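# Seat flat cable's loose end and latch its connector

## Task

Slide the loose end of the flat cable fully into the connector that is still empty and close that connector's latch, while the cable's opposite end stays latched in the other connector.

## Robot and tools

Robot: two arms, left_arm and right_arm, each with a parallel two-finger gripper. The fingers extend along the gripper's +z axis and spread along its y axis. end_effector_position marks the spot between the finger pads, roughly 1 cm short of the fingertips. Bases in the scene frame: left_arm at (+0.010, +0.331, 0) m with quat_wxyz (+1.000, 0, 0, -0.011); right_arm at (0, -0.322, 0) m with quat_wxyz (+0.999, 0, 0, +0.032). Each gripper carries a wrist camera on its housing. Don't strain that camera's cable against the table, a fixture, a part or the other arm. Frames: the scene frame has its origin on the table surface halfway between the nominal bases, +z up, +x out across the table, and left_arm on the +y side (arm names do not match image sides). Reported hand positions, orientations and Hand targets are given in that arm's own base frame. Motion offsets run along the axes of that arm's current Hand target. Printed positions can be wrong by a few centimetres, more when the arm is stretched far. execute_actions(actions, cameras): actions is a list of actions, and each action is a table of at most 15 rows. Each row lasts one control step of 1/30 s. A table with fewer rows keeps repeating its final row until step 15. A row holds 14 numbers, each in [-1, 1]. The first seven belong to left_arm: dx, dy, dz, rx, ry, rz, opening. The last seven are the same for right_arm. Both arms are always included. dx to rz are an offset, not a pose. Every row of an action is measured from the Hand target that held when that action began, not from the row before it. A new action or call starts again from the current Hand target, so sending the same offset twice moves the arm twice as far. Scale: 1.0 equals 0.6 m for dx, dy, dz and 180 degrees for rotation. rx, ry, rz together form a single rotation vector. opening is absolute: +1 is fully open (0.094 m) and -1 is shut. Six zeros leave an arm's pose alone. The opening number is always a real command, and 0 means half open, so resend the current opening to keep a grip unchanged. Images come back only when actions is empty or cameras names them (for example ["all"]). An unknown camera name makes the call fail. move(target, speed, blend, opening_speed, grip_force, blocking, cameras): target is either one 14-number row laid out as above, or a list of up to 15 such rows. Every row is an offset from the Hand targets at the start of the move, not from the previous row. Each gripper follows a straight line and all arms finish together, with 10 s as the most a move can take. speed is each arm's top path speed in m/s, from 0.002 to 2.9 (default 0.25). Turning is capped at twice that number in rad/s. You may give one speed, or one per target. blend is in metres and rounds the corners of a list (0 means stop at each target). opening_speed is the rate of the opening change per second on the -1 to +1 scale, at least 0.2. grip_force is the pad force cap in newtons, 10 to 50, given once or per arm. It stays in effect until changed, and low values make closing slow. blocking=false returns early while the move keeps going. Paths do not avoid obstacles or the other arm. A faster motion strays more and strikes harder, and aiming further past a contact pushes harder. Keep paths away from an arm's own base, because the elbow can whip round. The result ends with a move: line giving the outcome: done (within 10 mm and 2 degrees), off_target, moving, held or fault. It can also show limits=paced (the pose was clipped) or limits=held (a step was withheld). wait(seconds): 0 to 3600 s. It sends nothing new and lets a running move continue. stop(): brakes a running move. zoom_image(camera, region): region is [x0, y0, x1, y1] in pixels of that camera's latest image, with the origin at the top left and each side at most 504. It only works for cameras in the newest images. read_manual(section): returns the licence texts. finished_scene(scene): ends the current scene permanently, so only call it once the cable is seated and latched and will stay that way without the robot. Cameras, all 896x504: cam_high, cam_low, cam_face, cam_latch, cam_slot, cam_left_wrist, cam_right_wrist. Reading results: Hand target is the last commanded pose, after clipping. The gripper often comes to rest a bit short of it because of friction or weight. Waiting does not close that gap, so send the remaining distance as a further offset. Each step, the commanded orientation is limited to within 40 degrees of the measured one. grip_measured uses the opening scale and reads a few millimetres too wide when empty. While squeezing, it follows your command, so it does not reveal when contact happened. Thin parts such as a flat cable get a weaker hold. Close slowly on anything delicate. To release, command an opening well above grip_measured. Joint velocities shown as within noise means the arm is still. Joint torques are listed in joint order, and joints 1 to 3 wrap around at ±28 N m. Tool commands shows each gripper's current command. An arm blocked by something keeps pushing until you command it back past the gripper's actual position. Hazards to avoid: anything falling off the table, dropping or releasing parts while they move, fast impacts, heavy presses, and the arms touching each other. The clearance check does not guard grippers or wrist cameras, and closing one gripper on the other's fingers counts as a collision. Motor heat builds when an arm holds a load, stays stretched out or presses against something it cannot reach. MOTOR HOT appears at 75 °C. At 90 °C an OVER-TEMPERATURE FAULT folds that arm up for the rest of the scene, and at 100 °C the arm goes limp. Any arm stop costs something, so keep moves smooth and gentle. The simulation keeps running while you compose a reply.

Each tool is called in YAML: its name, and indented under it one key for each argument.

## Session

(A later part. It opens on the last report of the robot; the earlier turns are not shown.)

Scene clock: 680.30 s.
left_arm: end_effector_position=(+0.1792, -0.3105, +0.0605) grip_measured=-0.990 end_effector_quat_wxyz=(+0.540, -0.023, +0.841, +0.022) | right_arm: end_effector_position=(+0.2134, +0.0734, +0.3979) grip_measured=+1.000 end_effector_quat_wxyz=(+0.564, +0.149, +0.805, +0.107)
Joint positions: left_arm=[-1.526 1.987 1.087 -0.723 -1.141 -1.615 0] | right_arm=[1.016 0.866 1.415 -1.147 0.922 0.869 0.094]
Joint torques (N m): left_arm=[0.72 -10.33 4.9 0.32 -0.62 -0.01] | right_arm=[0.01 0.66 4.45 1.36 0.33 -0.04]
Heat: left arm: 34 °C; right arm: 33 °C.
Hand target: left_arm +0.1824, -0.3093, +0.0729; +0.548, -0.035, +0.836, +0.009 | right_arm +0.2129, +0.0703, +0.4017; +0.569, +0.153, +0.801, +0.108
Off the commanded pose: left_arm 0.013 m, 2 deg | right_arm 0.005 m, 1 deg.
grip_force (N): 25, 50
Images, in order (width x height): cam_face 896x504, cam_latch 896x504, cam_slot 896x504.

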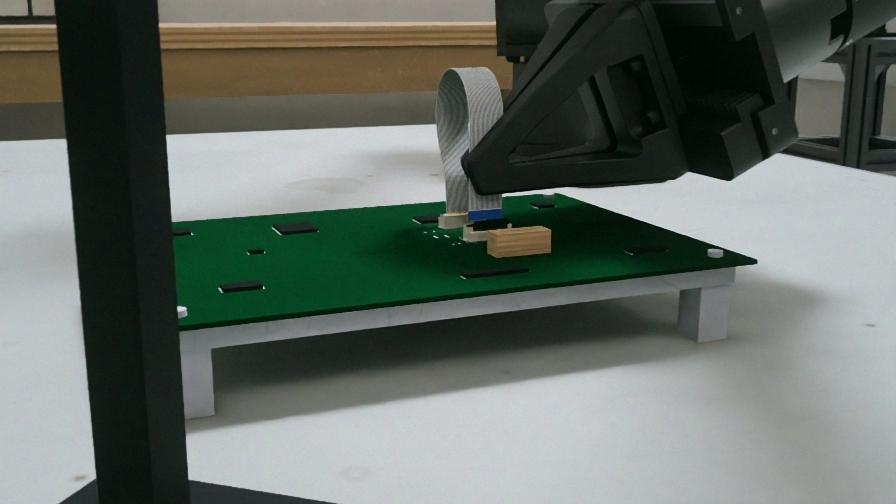

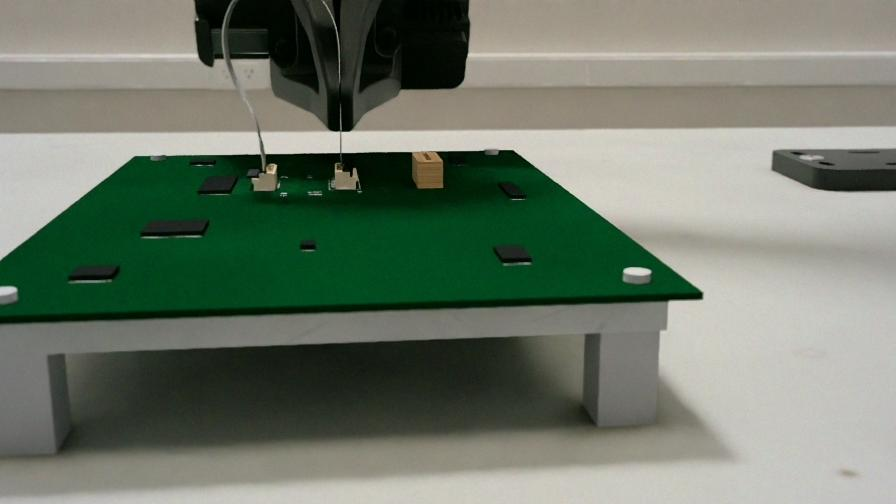

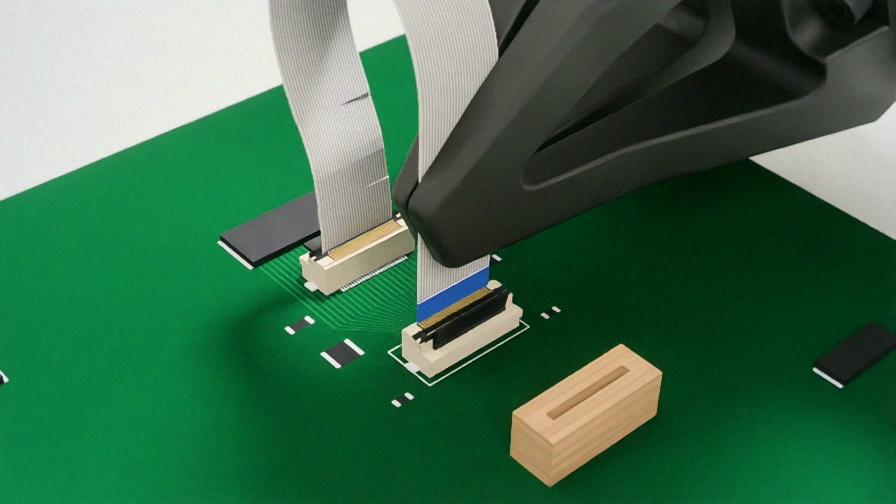

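zoom_image:
  camera: "cam_slot"
  region: [408, 315, 448, 355]

zoom_image:
  camera: "cam_slot"
  region: [445, 295, 485, 335]

zoom_image:
  camera: "cam_slot"
  region: [480, 270, 520, 310]

Scaled by 12.600 from the camera's image (finer frame: 1280x720).

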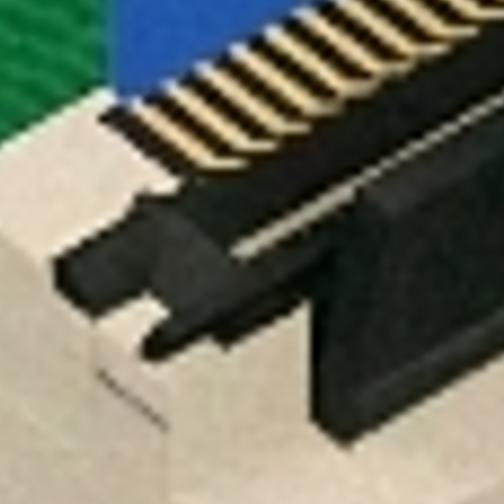

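Scaled by 12.600 from the camera's image (finer frame: 1280x720).

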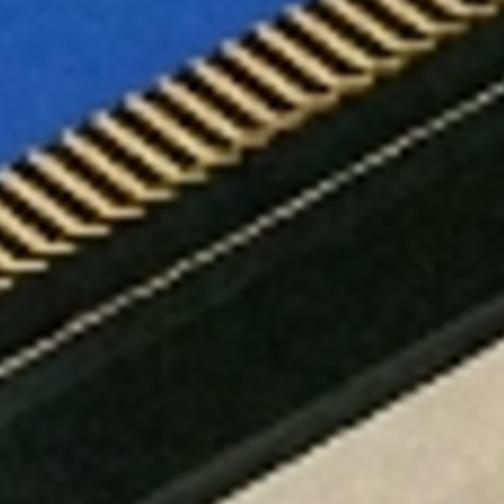

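Scaled by 12.600 from the camera's image (finer frame: 1280x720).

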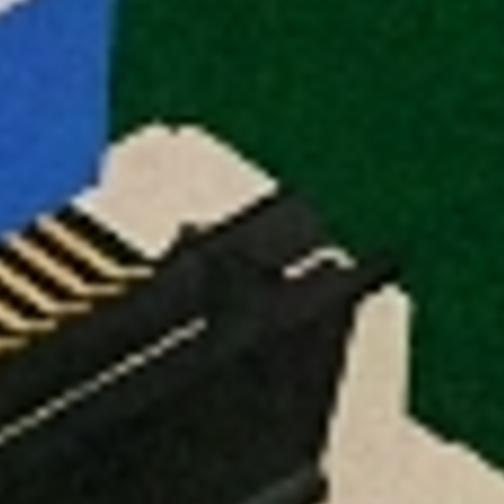

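zoom_image:
  camera: "cam_slot"
  region: [300, 225, 350, 275]

zoom_image:
  camera: "cam_slot"
  region: [340, 205, 390, 255]

zoom_image:
  camera: "cam_slot"
  region: [375, 190, 425, 240]

zoom_image:
  camera: "cam_latch"
  region: [246, 155, 282, 191]

Scaled by 10.080 from the camera's image (finer frame: 1280x720).

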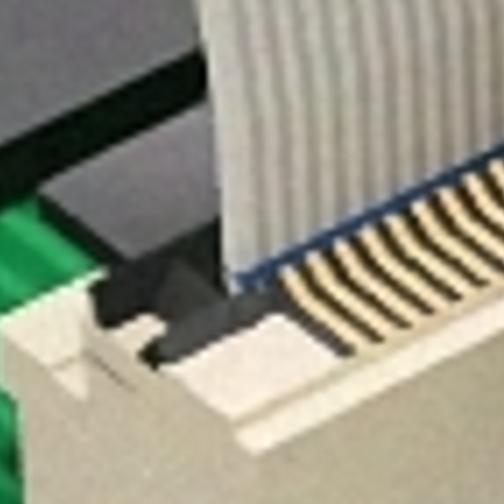

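Scaled by 10.080 from the camera's image (finer frame: 1280x720).

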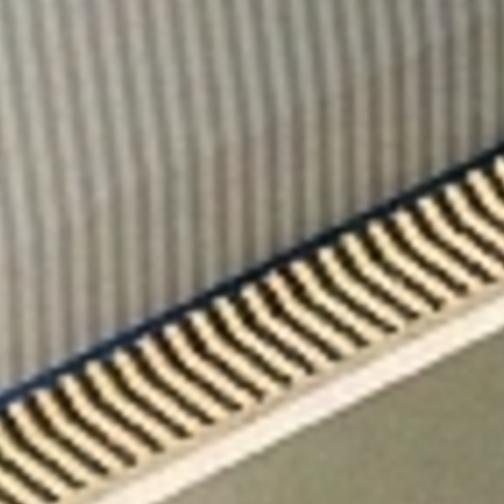

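Scaled by 10.080 from the camera's image (finer frame: 1280x720).

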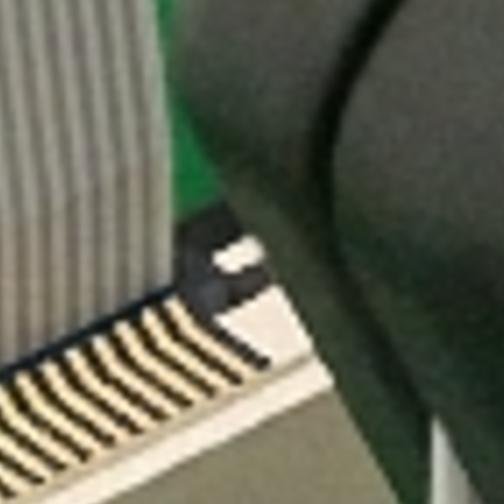

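Scaled by 14.000 from the camera's image (finer frame: 1280x720).

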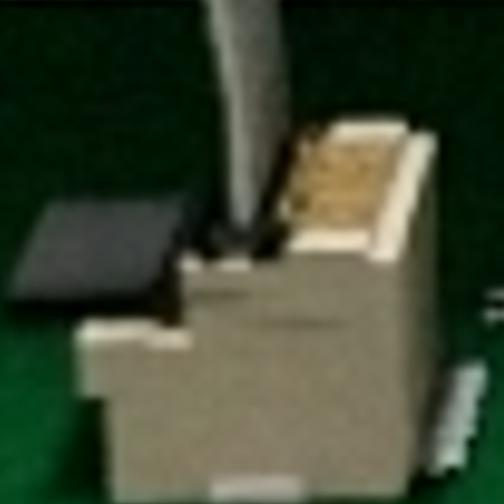

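zoom_image:
  camera: "cam_latch"
  region: [328, 128, 358, 158]

zoom_image:
  camera: "cam_latch"
  region: [328, 150, 358, 180]

Scaled by 16.800 from the camera's image (finer frame: 1280x720).

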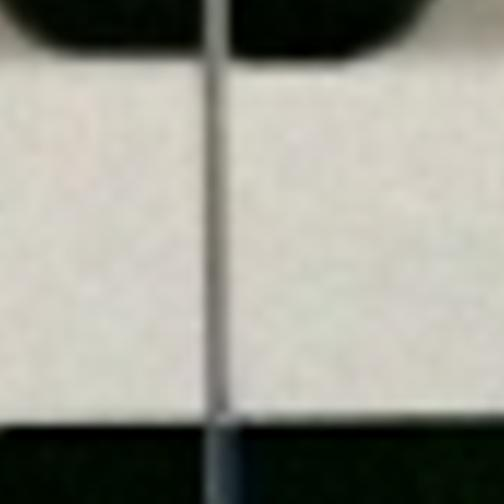

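Scaled by 16.800 from the camera's image (finer frame: 1280x720).

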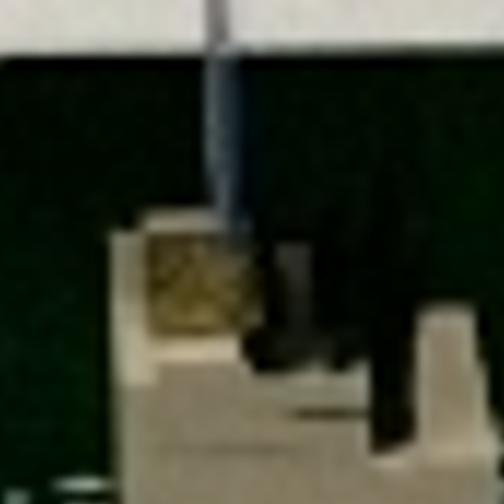

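execute_actions:
  actions:
    - [[-0.000814,0.008390,-0.000138,-0.004390,-0.000260,0.010071,-1.0,0,0,0,0,0,0,1.0]]
  cameras: ["cam_latch", "cam_slot"]

Scene clock: 737.80 s.
left_arm: end_effector_position=(+0.1791, -0.3093, +0.0606) grip_measured=-0.990 end_effector_quat_wxyz=(+0.540, -0.021, +0.841, +0.026) | right_arm: end_effector_position=(+0.2134, +0.0734, +0.3979) grip_measured=+1.000 end_effector_quat_wxyz=(+0.564, +0.149, +0.805, +0.107)
Joint positions: left_arm=[-1.526 1.987 1.087 -0.732 -1.141 -1.615 0] | right_arm=[1.016 0.866 1.415 -1.147 0.922 0.869 0.094]
Joint torques (N m): left_arm=[0.68 -10.37 4.72 0.05 -0.65 0.01] | right_arm=[-0.01 0.66 4.46 1.36 0.33 -0.04]
Heat: left arm: 32 °C; right arm: 33 °C.
Hand target: left_arm +0.1822, -0.3043, +0.0733; +0.548, -0.025, +0.836, +0.024 | right_arm +0.2129, +0.0703, +0.4017; +0.569, +0.153, +0.801, +0.108
Off the commanded pose: left_arm 0.014 m, 1 deg | right_arm 0.005 m, 1 deg.
grip_force (N): 25, 50

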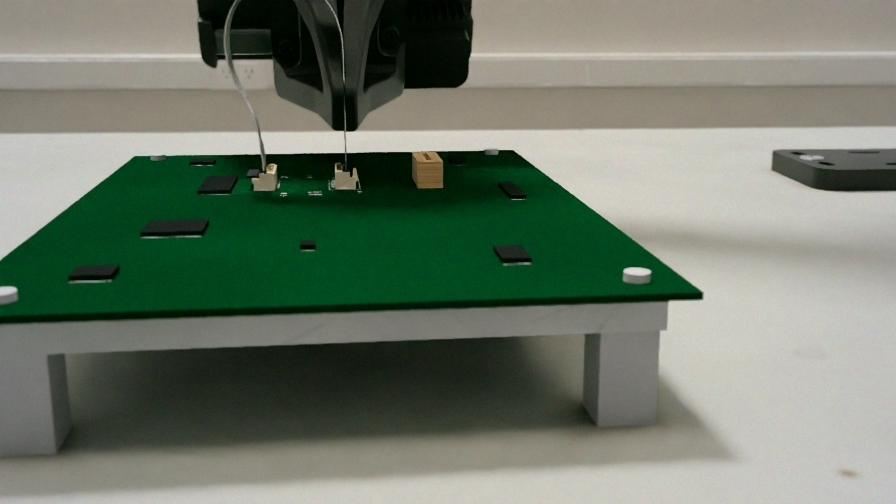

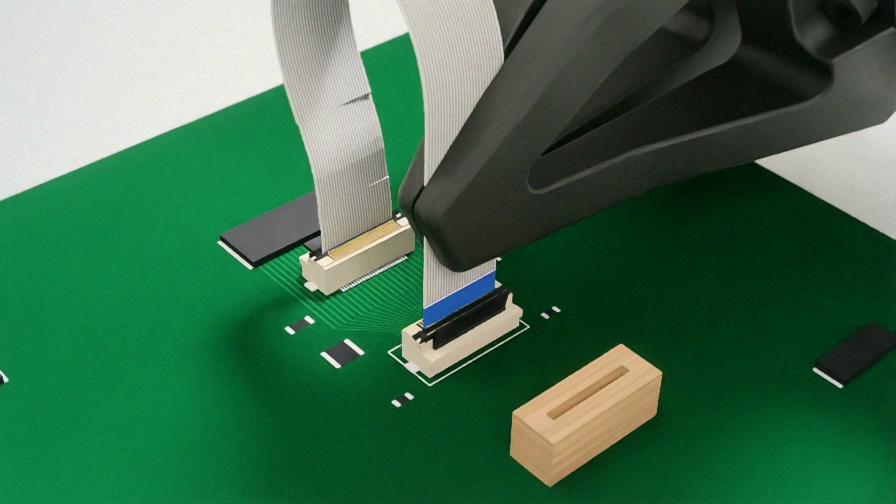

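zoom_image:
  camera: "cam_latch"
  region: [330, 155, 366, 191]

zoom_image:
  camera: "cam_slot"
  region: [408, 295, 448, 335]

zoom_image:
  camera: "cam_slot"
  region: [480, 265, 520, 305]

Scaled by 14.000 from the camera's image (finer frame: 1280x720).

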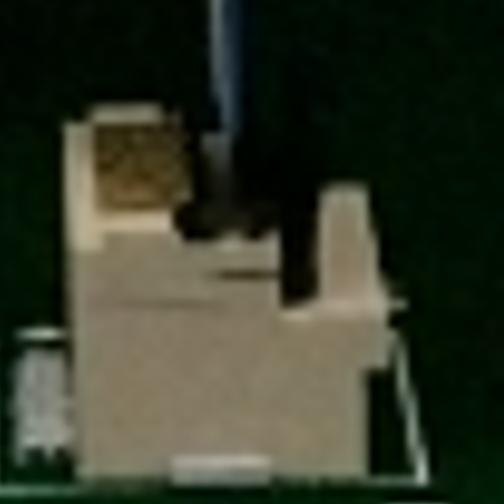

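Scaled by 12.600 from the camera's image (finer frame: 1280x720).

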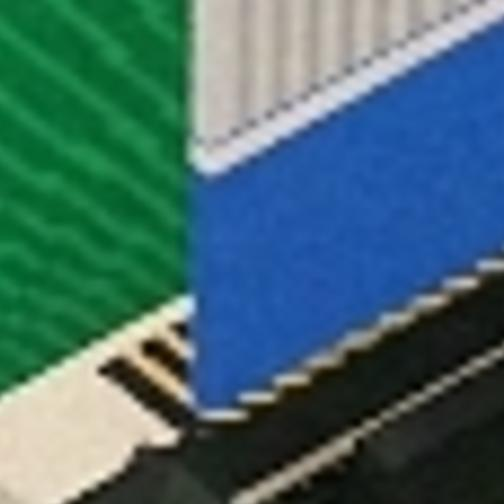

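Scaled by 12.600 from the camera's image (finer frame: 1280x720).

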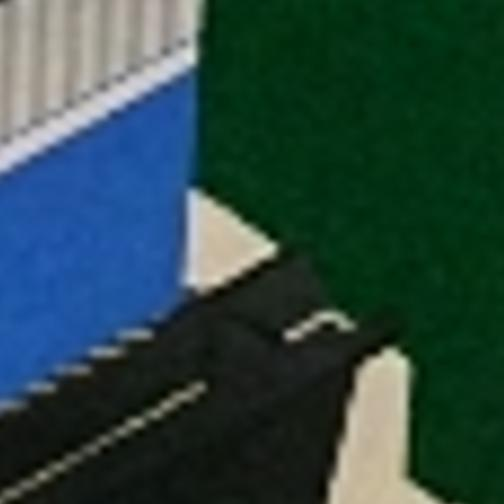

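execute_actions:
  actions:
    - [[0.002691,-0.006630,-0.000049,0.003296,0.002577,-0.008374,-1.0,0,0,0,0,0,0,1.0]]
  cameras: ["cam_latch", "cam_slot", "cam_face"]

Scene clock: 750.60 s.
left_arm: end_effector_position=(+0.1787, -0.3092, +0.0595) grip_measured=-0.990 end_effector_quat_wxyz=(+0.537, -0.021, +0.843, +0.026) | right_arm: end_effector_position=(+0.2134, +0.0734, +0.3979) grip_measured=+1.000 end_effector_quat_wxyz=(+0.564, +0.149, +0.805, +0.107)
Joint positions: left_arm=[-1.526 1.987 1.087 -0.732 -1.135 -1.615 0] | right_arm=[1.016 0.866 1.415 -1.147 0.922 0.869 0.094]
Joint torques (N m): left_arm=[0.75 -10.36 4.9 0.27 -0.62 -0.03] | right_arm=[-0.01 0.66 4.48 1.36 0.33 -0.03]
Heat: left arm: 32 °C; right arm: 33 °C.
Hand target: left_arm +0.1818, -0.3083, +0.0718; +0.545, -0.034, +0.838, +0.012 | right_arm +0.2129, +0.0703, +0.4017; +0.569, +0.153, +0.801, +0.108
Off the commanded pose: left_arm 0.013 m, 2 deg | right_arm 0.005 m, 1 deg.
grip_force (N): 25, 50
Images, in order (width x height): cam_face 896x504, cam_latch 896x504, cam_slot 896x504.

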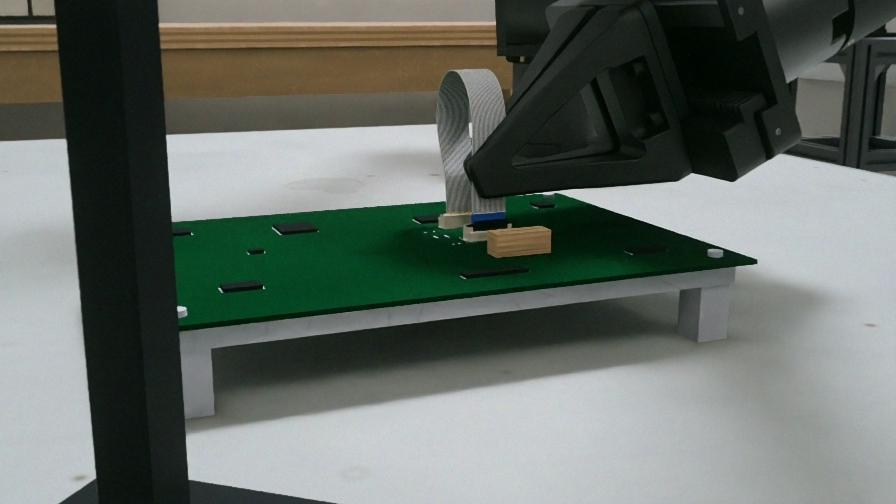

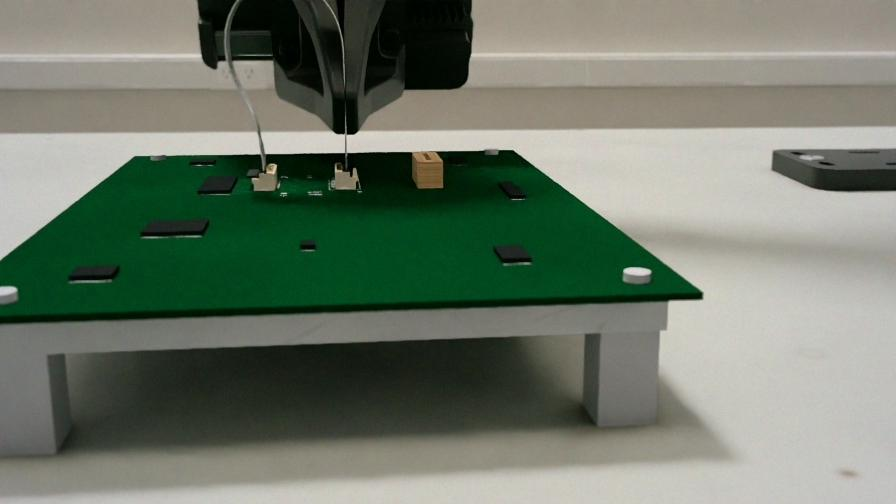

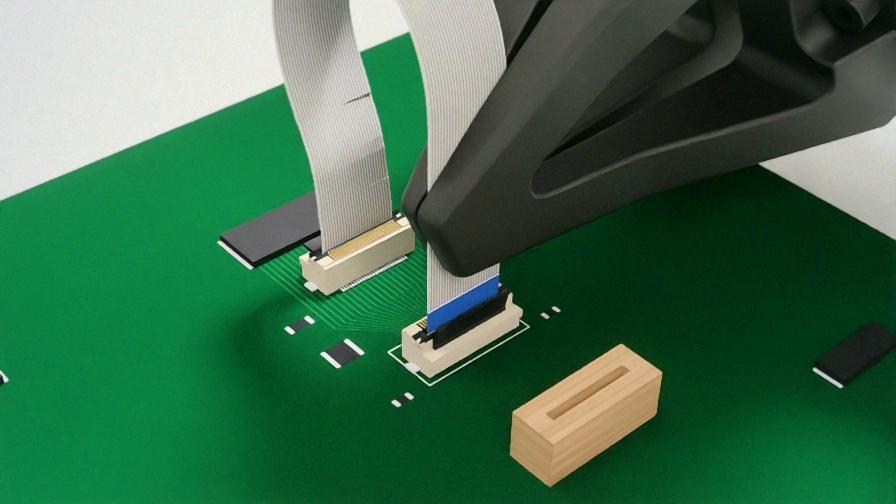

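zoom_image:
  camera: "cam_latch"
  region: [330, 155, 366, 191]

zoom_image:
  camera: "cam_slot"
  region: [408, 305, 448, 345]

zoom_image:
  camera: "cam_slot"
  region: [480, 270, 520, 310]

zoom_image:
  camera: "cam_face"
  region: [460, 195, 520, 245]

Scaled by 14.000 from the camera's image (finer frame: 1280x720).

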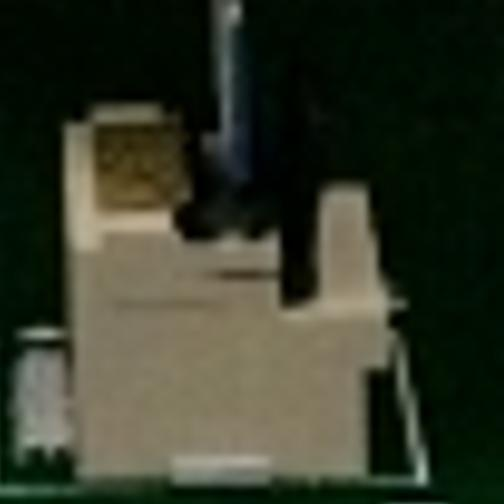

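Scaled by 12.600 from the camera's image (finer frame: 1280x720).

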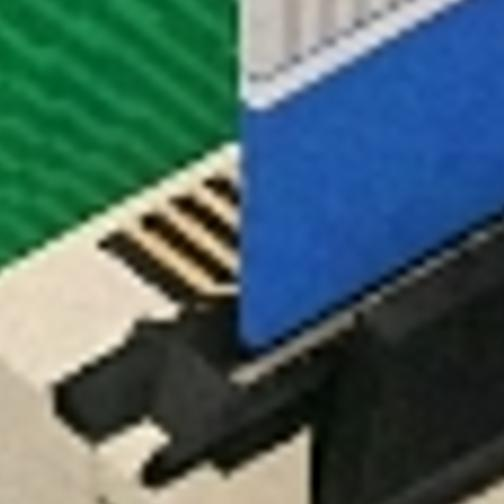

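Scaled by 12.600 from the camera's image (finer frame: 1280x720).

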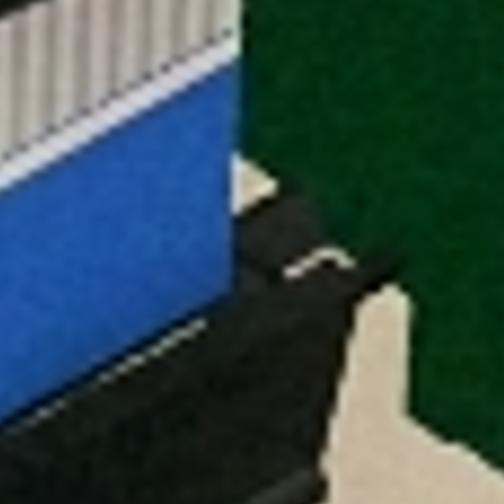

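Scaled by 8.400 from the camera's image (finer frame: 1280x720).

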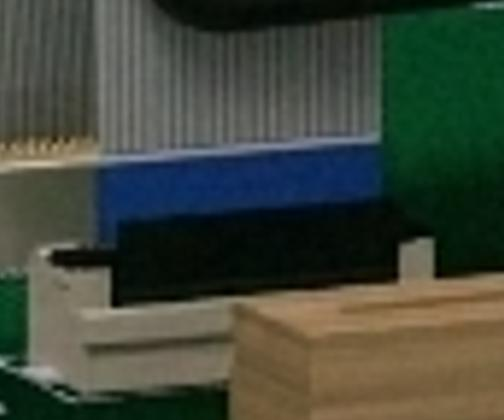

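execute_actions:
  actions:
    - [[0.000849,-0.000899,-0.000013,0.000412,0.000850,-0.001260,-1.0,0,0,0,0,0,0,1.0]]
  cameras: ["cam_latch", "cam_slot", "cam_face"]

zoom_image:
  camera: "cam_latch"
  region: [330, 155, 366, 191]

zoom_image:
  camera: "cam_slot"
  region: [408, 305, 448, 345]

zoom_image:
  camera: "cam_slot"
  region: [480, 270, 520, 310]

zoom_image:
  camera: "cam_face"
  region: [460, 195, 520, 245]

Scene clock: 769.33 s.
left_arm: end_effector_position=(+0.1785, -0.3094, +0.0591) grip_measured=-0.990 end_effector_quat_wxyz=(+0.536, -0.022, +0.843, +0.026) | right_arm: end_effector_position=(+0.2134, +0.0734, +0.3979) grip_measured=+1.000 end_effector_quat_wxyz=(+0.564, +0.149, +0.805, +0.107)
Joint positions: left_arm=[-1.526 1.987 1.087 -0.731 -1.133 -1.615 0] | right_arm=[1.016 0.866 1.415 -1.147 0.922 0.869 0.094]
Joint torques (N m): left_arm=[0.53 -10.35 4.96 0.29 -0.62 -0.03] | right_arm=[0.01 0.65 4.45 1.36 0.33 -0.03]
Heat: left arm: 33 °C; right arm: 33 °C.
Hand target: left_arm +0.1817, -0.3088, +0.0713; +0.544, -0.035, +0.838, +0.010 | right_arm +0.2129, +0.0703, +0.4017; +0.569, +0.153, +0.801, +0.108
Off the commanded pose: left_arm 0.013 m, 3 deg | right_arm 0.005 m, 1 deg.
grip_force (N): 25, 50
Images, in order (width x height): cam_face 896x504, cam_latch 896x504, cam_slot 896x504.

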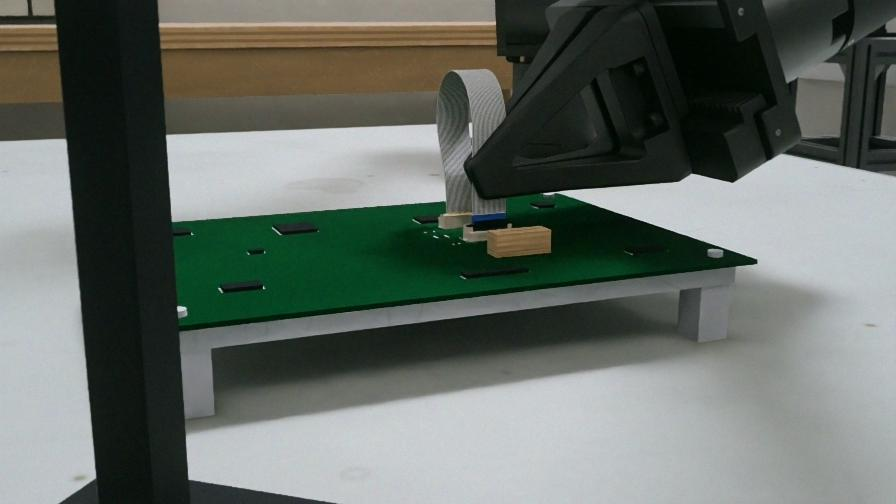

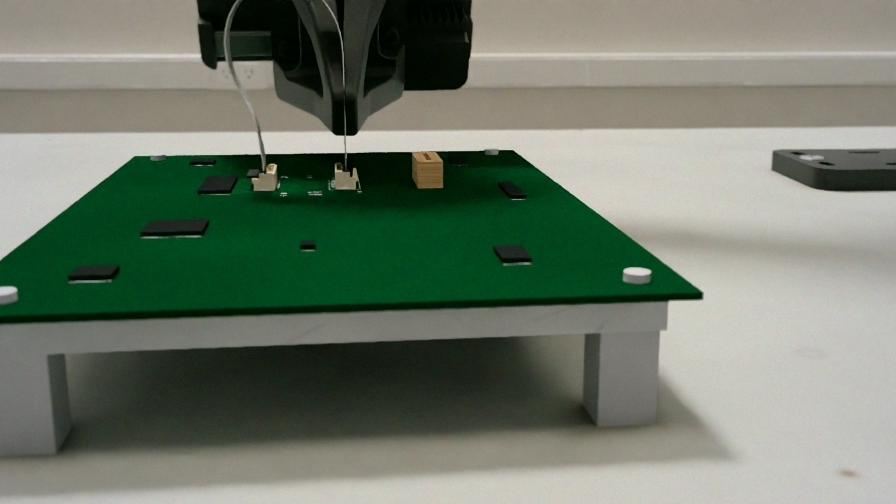

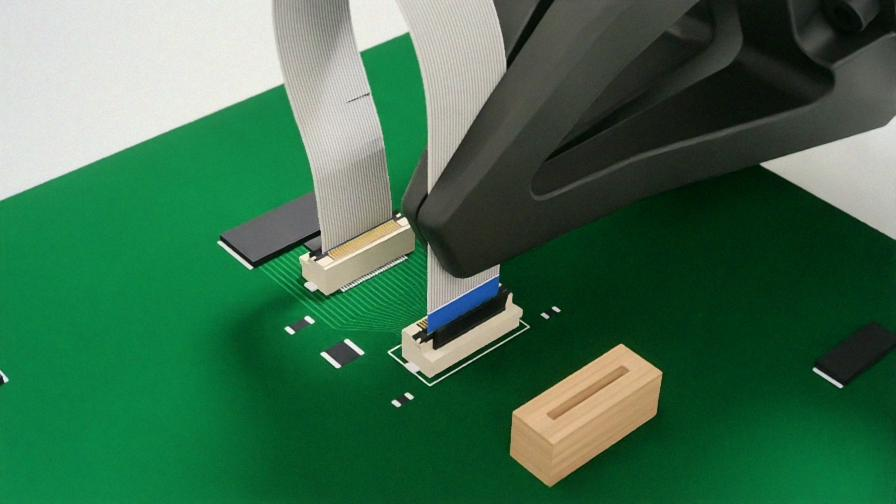

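Scaled by 14.000 from the camera's image (finer frame: 1280x720).

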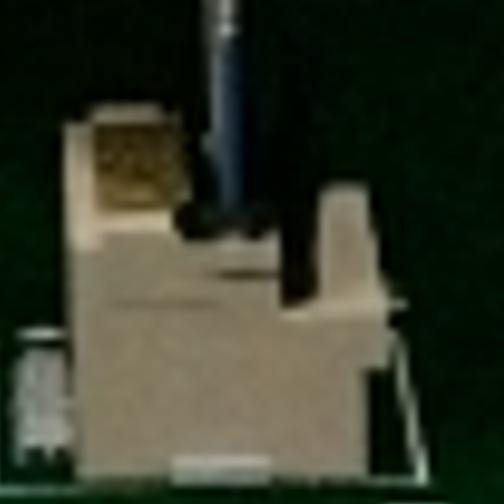

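Scaled by 12.600 from the camera's image (finer frame: 1280x720).

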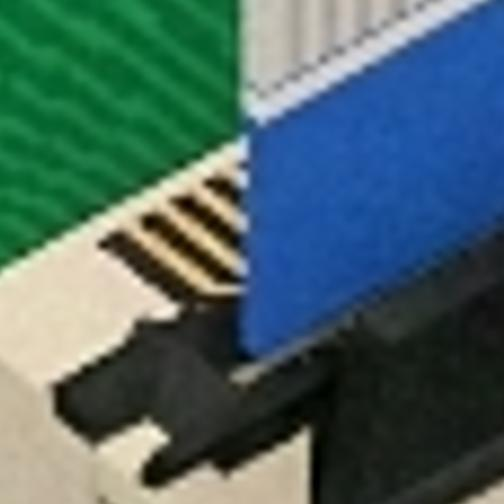

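Scaled by 12.600 from the camera's image (finer frame: 1280x720).

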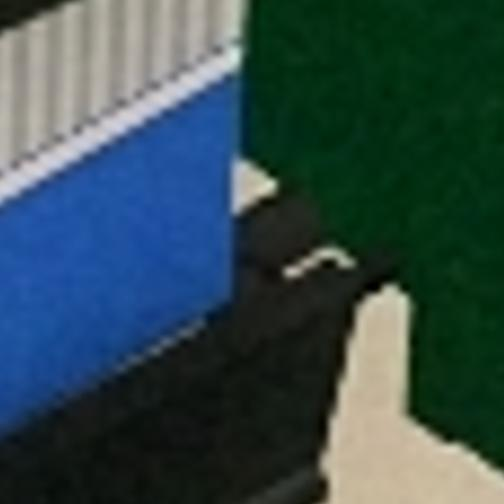

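Scaled by 8.400 from the camera's image (finer frame: 1280x720).

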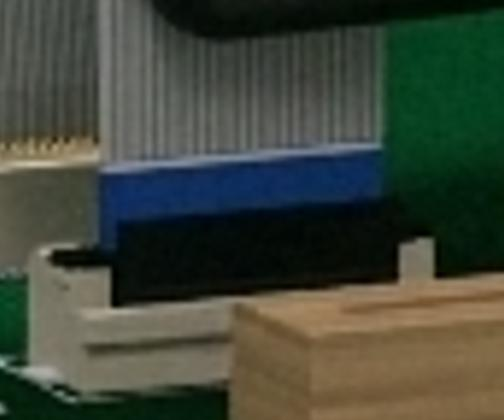

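execute_actions:
  actions:
    - [[0.006429,0.001551,0.002905,-0.001868,-0.000114,0.004195,-1.0,0,0,0,0,0,0,1.0],[0.012858,0.003101,0.005811,-0.003736,-0.000228,0.008389,-1.0,0,0,0,0,0,0,1.0],[0.019287,0.004652,0.008716,-0.005604,-0.000342,0.012584,-1.0,0,0,0,0,0,0,1.0],[0.025716,0.006202,0.011622,-0.007472,-0.000456,0.016778,-1.0,0,0,0,0,0,0,1.0],[0.028931,0.006978,0.013074,-0.008406,-0.000513,0.018876,-1.0,0,0,0,0,0,0,1.0],[0.030538,0.007365,0.013801,-0.008873,-0.000542,0.019924,-1.0,0,0,0,0,0,0,1.0],[0.032145,0.007753,0.014527,-0.009340,-0.000570,0.020973,-1.0,0,0,0,0,0,0,1.0]]
  cameras: ["cam_latch", "cam_slot", "cam_face"]

zoom_image:
  camera: "cam_latch"
  region: [320, 135, 370, 185]

zoom_image:
  camera: "cam_slot"
  region: [400, 270, 530, 400]

Scene clock: 776.17 s.
left_arm: end_effector_position=(+0.1784, -0.3092, +0.0553) grip_measured=-0.990 end_effector_quat_wxyz=(+0.536, -0.019, +0.843, +0.029) | right_arm: end_effector_position=(+0.2134, +0.0734, +0.3979) grip_measured=+1.000 end_effector_quat_wxyz=(+0.564, +0.149, +0.805, +0.107)
Joint positions: left_arm=[-1.526 1.999 1.087 -0.727 -1.132 -1.615 0] | right_arm=[1.016 0.866 1.415 -1.147 0.922 0.869 0.094]
Joint torques (N m): left_arm=[0.53 -6.13 4.83 0.26 -0.62 -0.01] | right_arm=[-0.01 0.65 4.45 1.36 0.34 -0.04]
Heat: left arm: 33 °C; right arm: 33 °C.
Hand target: left_arm +0.1814, -0.3047, +0.0501; +0.543, -0.015, +0.838, +0.040 | right_arm +0.2129, +0.0703, +0.4017; +0.569, +0.153, +0.801, +0.108
Off the commanded pose: left_arm 0.008 m, 2 deg | right_arm 0.005 m, 1 deg.
grip_force (N): 25, 50
Images, in order (width x height): cam_face 896x504, cam_latch 896x504, cam_slot 896x504.

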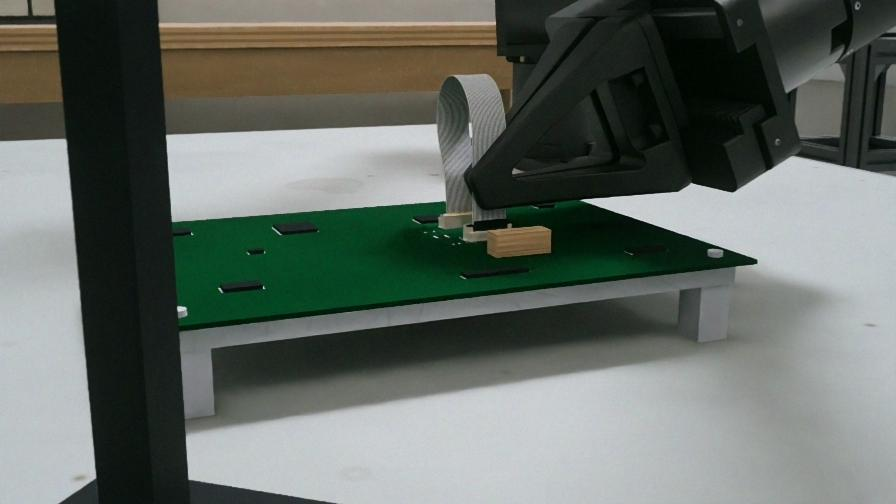

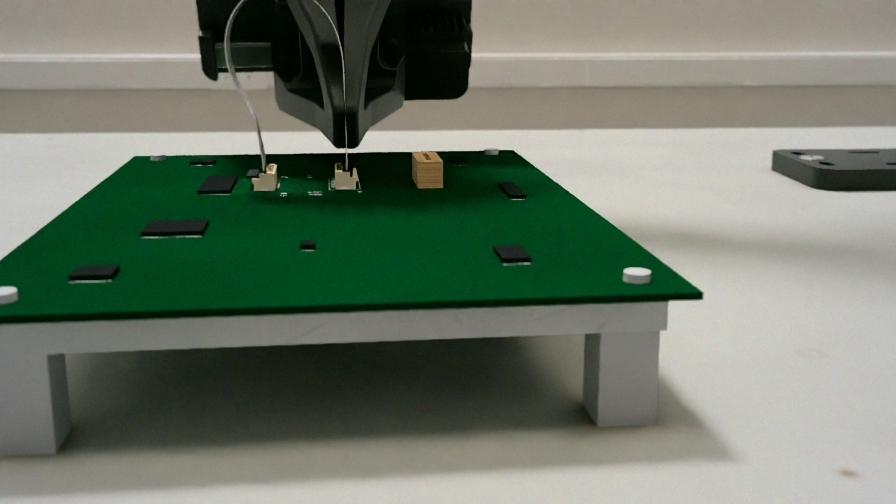

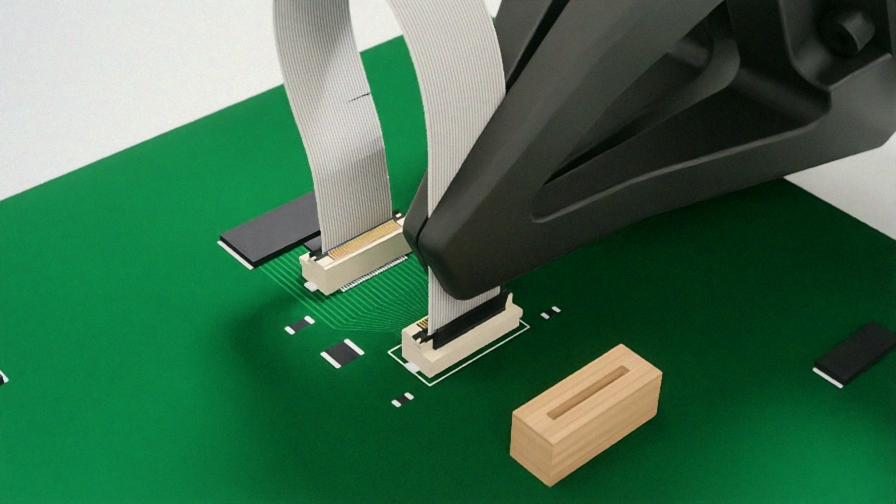

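Scaled by 10.080 from the camera's image (finer frame: 1280x720).

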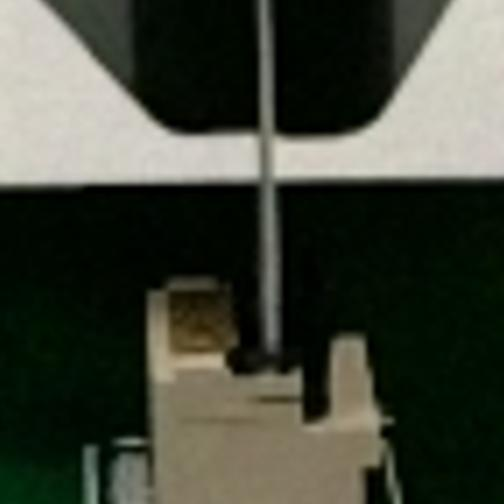

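Scaled by 3.877 from the camera's image (finer frame: 1280x720).

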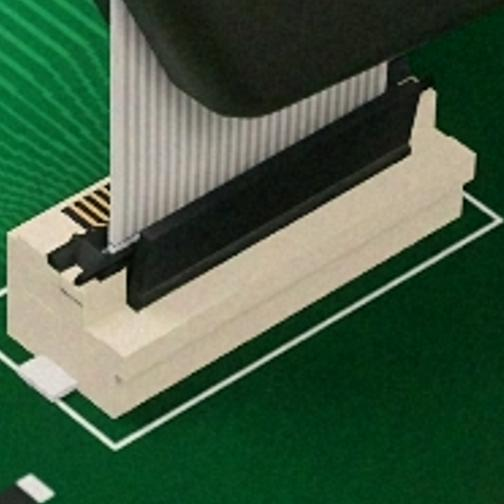

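zoom_image:
  camera: "cam_slot"
  region: [408, 310, 448, 350]

zoom_image:
  camera: "cam_latch"
  region: [330, 150, 366, 186]

zoom_image:
  camera: "cam_face"
  region: [460, 195, 520, 245]

Scaled by 12.600 from the camera's image (finer frame: 1280x720).

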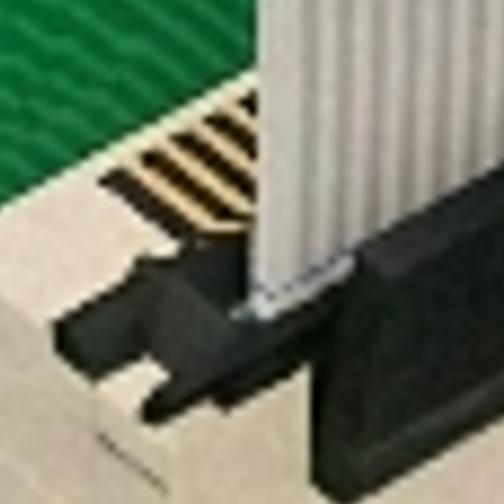

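Scaled by 14.000 from the camera's image (finer frame: 1280x720).

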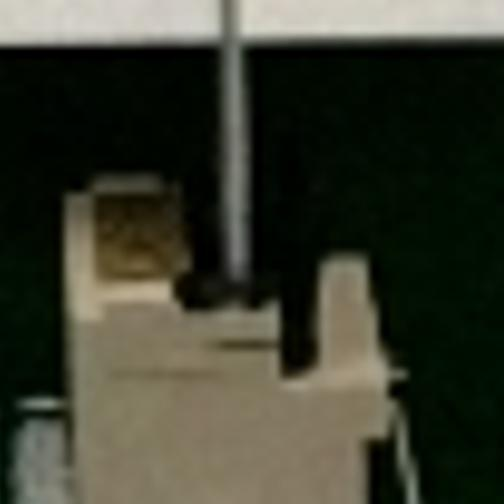

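Scaled by 8.400 from the camera's image (finer frame: 1280x720).

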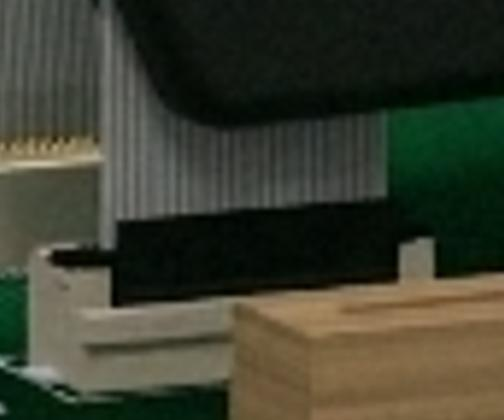

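execute_actions:
  actions:
    - [[0.001493,0.000307,0.000674,-0.000431,-0.000025,0.000967,-1.0,0,0,0,0,0,0,1.0],[0.002987,0.000613,0.001348,-0.000863,-0.000051,0.001935,-1.0,0,0,0,0,0,0,1.0],[0.004480,0.000920,0.002022,-0.001294,-0.000076,0.002902,-1.0,0,0,0,0,0,0,1.0]]
  cameras: ["cam_latch", "cam_slot"]

zoom_image:
  camera: "cam_slot"
  region: [408, 310, 448, 350]

zoom_image:
  camera: "cam_latch"
  region: [320, 135, 370, 185]

Scene clock: 785.17 s.
left_arm: end_effector_position=(+0.1785, -0.3091, +0.0547) grip_measured=-0.990 end_effector_quat_wxyz=(+0.537, -0.018, +0.843, +0.030) | right_arm: end_effector_position=(+0.2134, +0.0734, +0.3979) grip_measured=+1.000 end_effector_quat_wxyz=(+0.564, +0.149, +0.805, +0.107)
Joint positions: left_arm=[-1.526 2.003 1.087 -0.726 -1.135 -1.615 0] | right_arm=[1.016 0.866 1.415 -1.147 0.922 0.869 0.094]
Joint torques (N m): left_arm=[0.59 -5.76 4.64 0.26 -0.61 -0.02] | right_arm=[0.01 0.65 4.46 1.36 0.33 -0.04]
Heat: left arm: 33 °C; right arm: 33 °C.
Hand target: left_arm +0.1814, -0.3040, +0.0472; +0.543, -0.012, +0.838, +0.045 | right_arm +0.2129, +0.0703, +0.4017; +0.569, +0.153, +0.801, +0.108
Off the commanded pose: left_arm 0.010 m, 2 deg | right_arm 0.005 m, 1 deg.
grip_force (N): 25, 50

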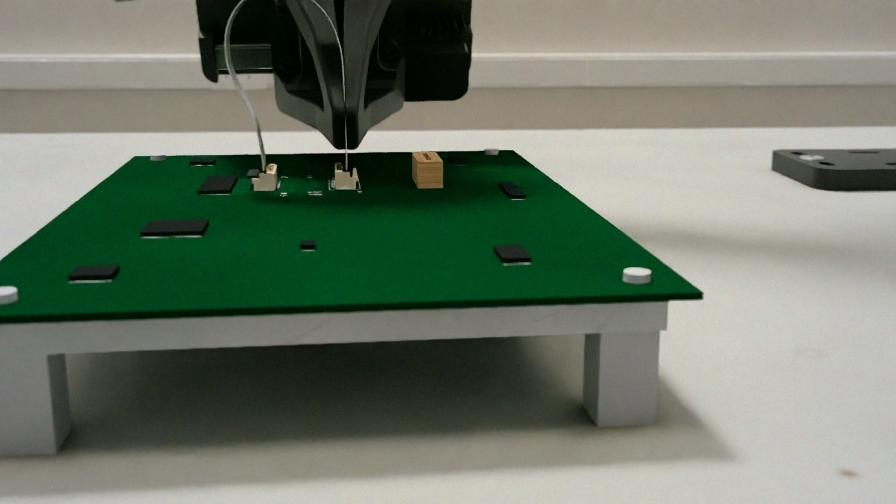

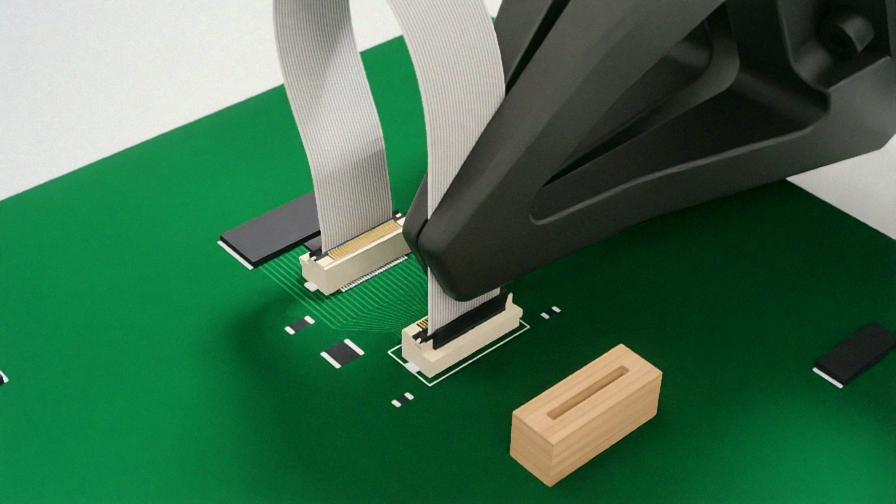

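Scaled by 12.600 from the camera's image (finer frame: 1280x720).

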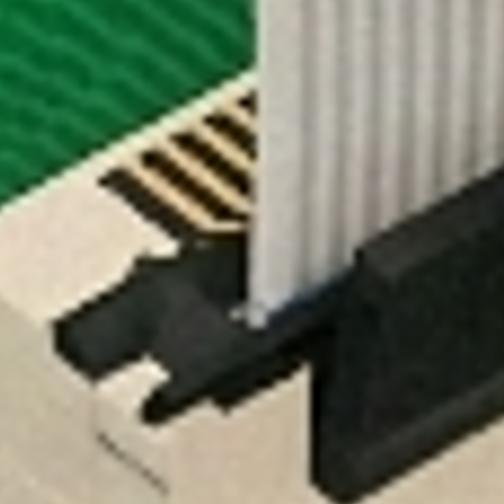

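Scaled by 10.080 from the camera's image (finer frame: 1280x720).

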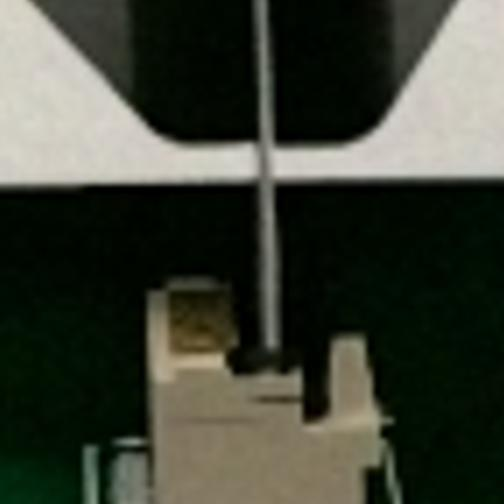

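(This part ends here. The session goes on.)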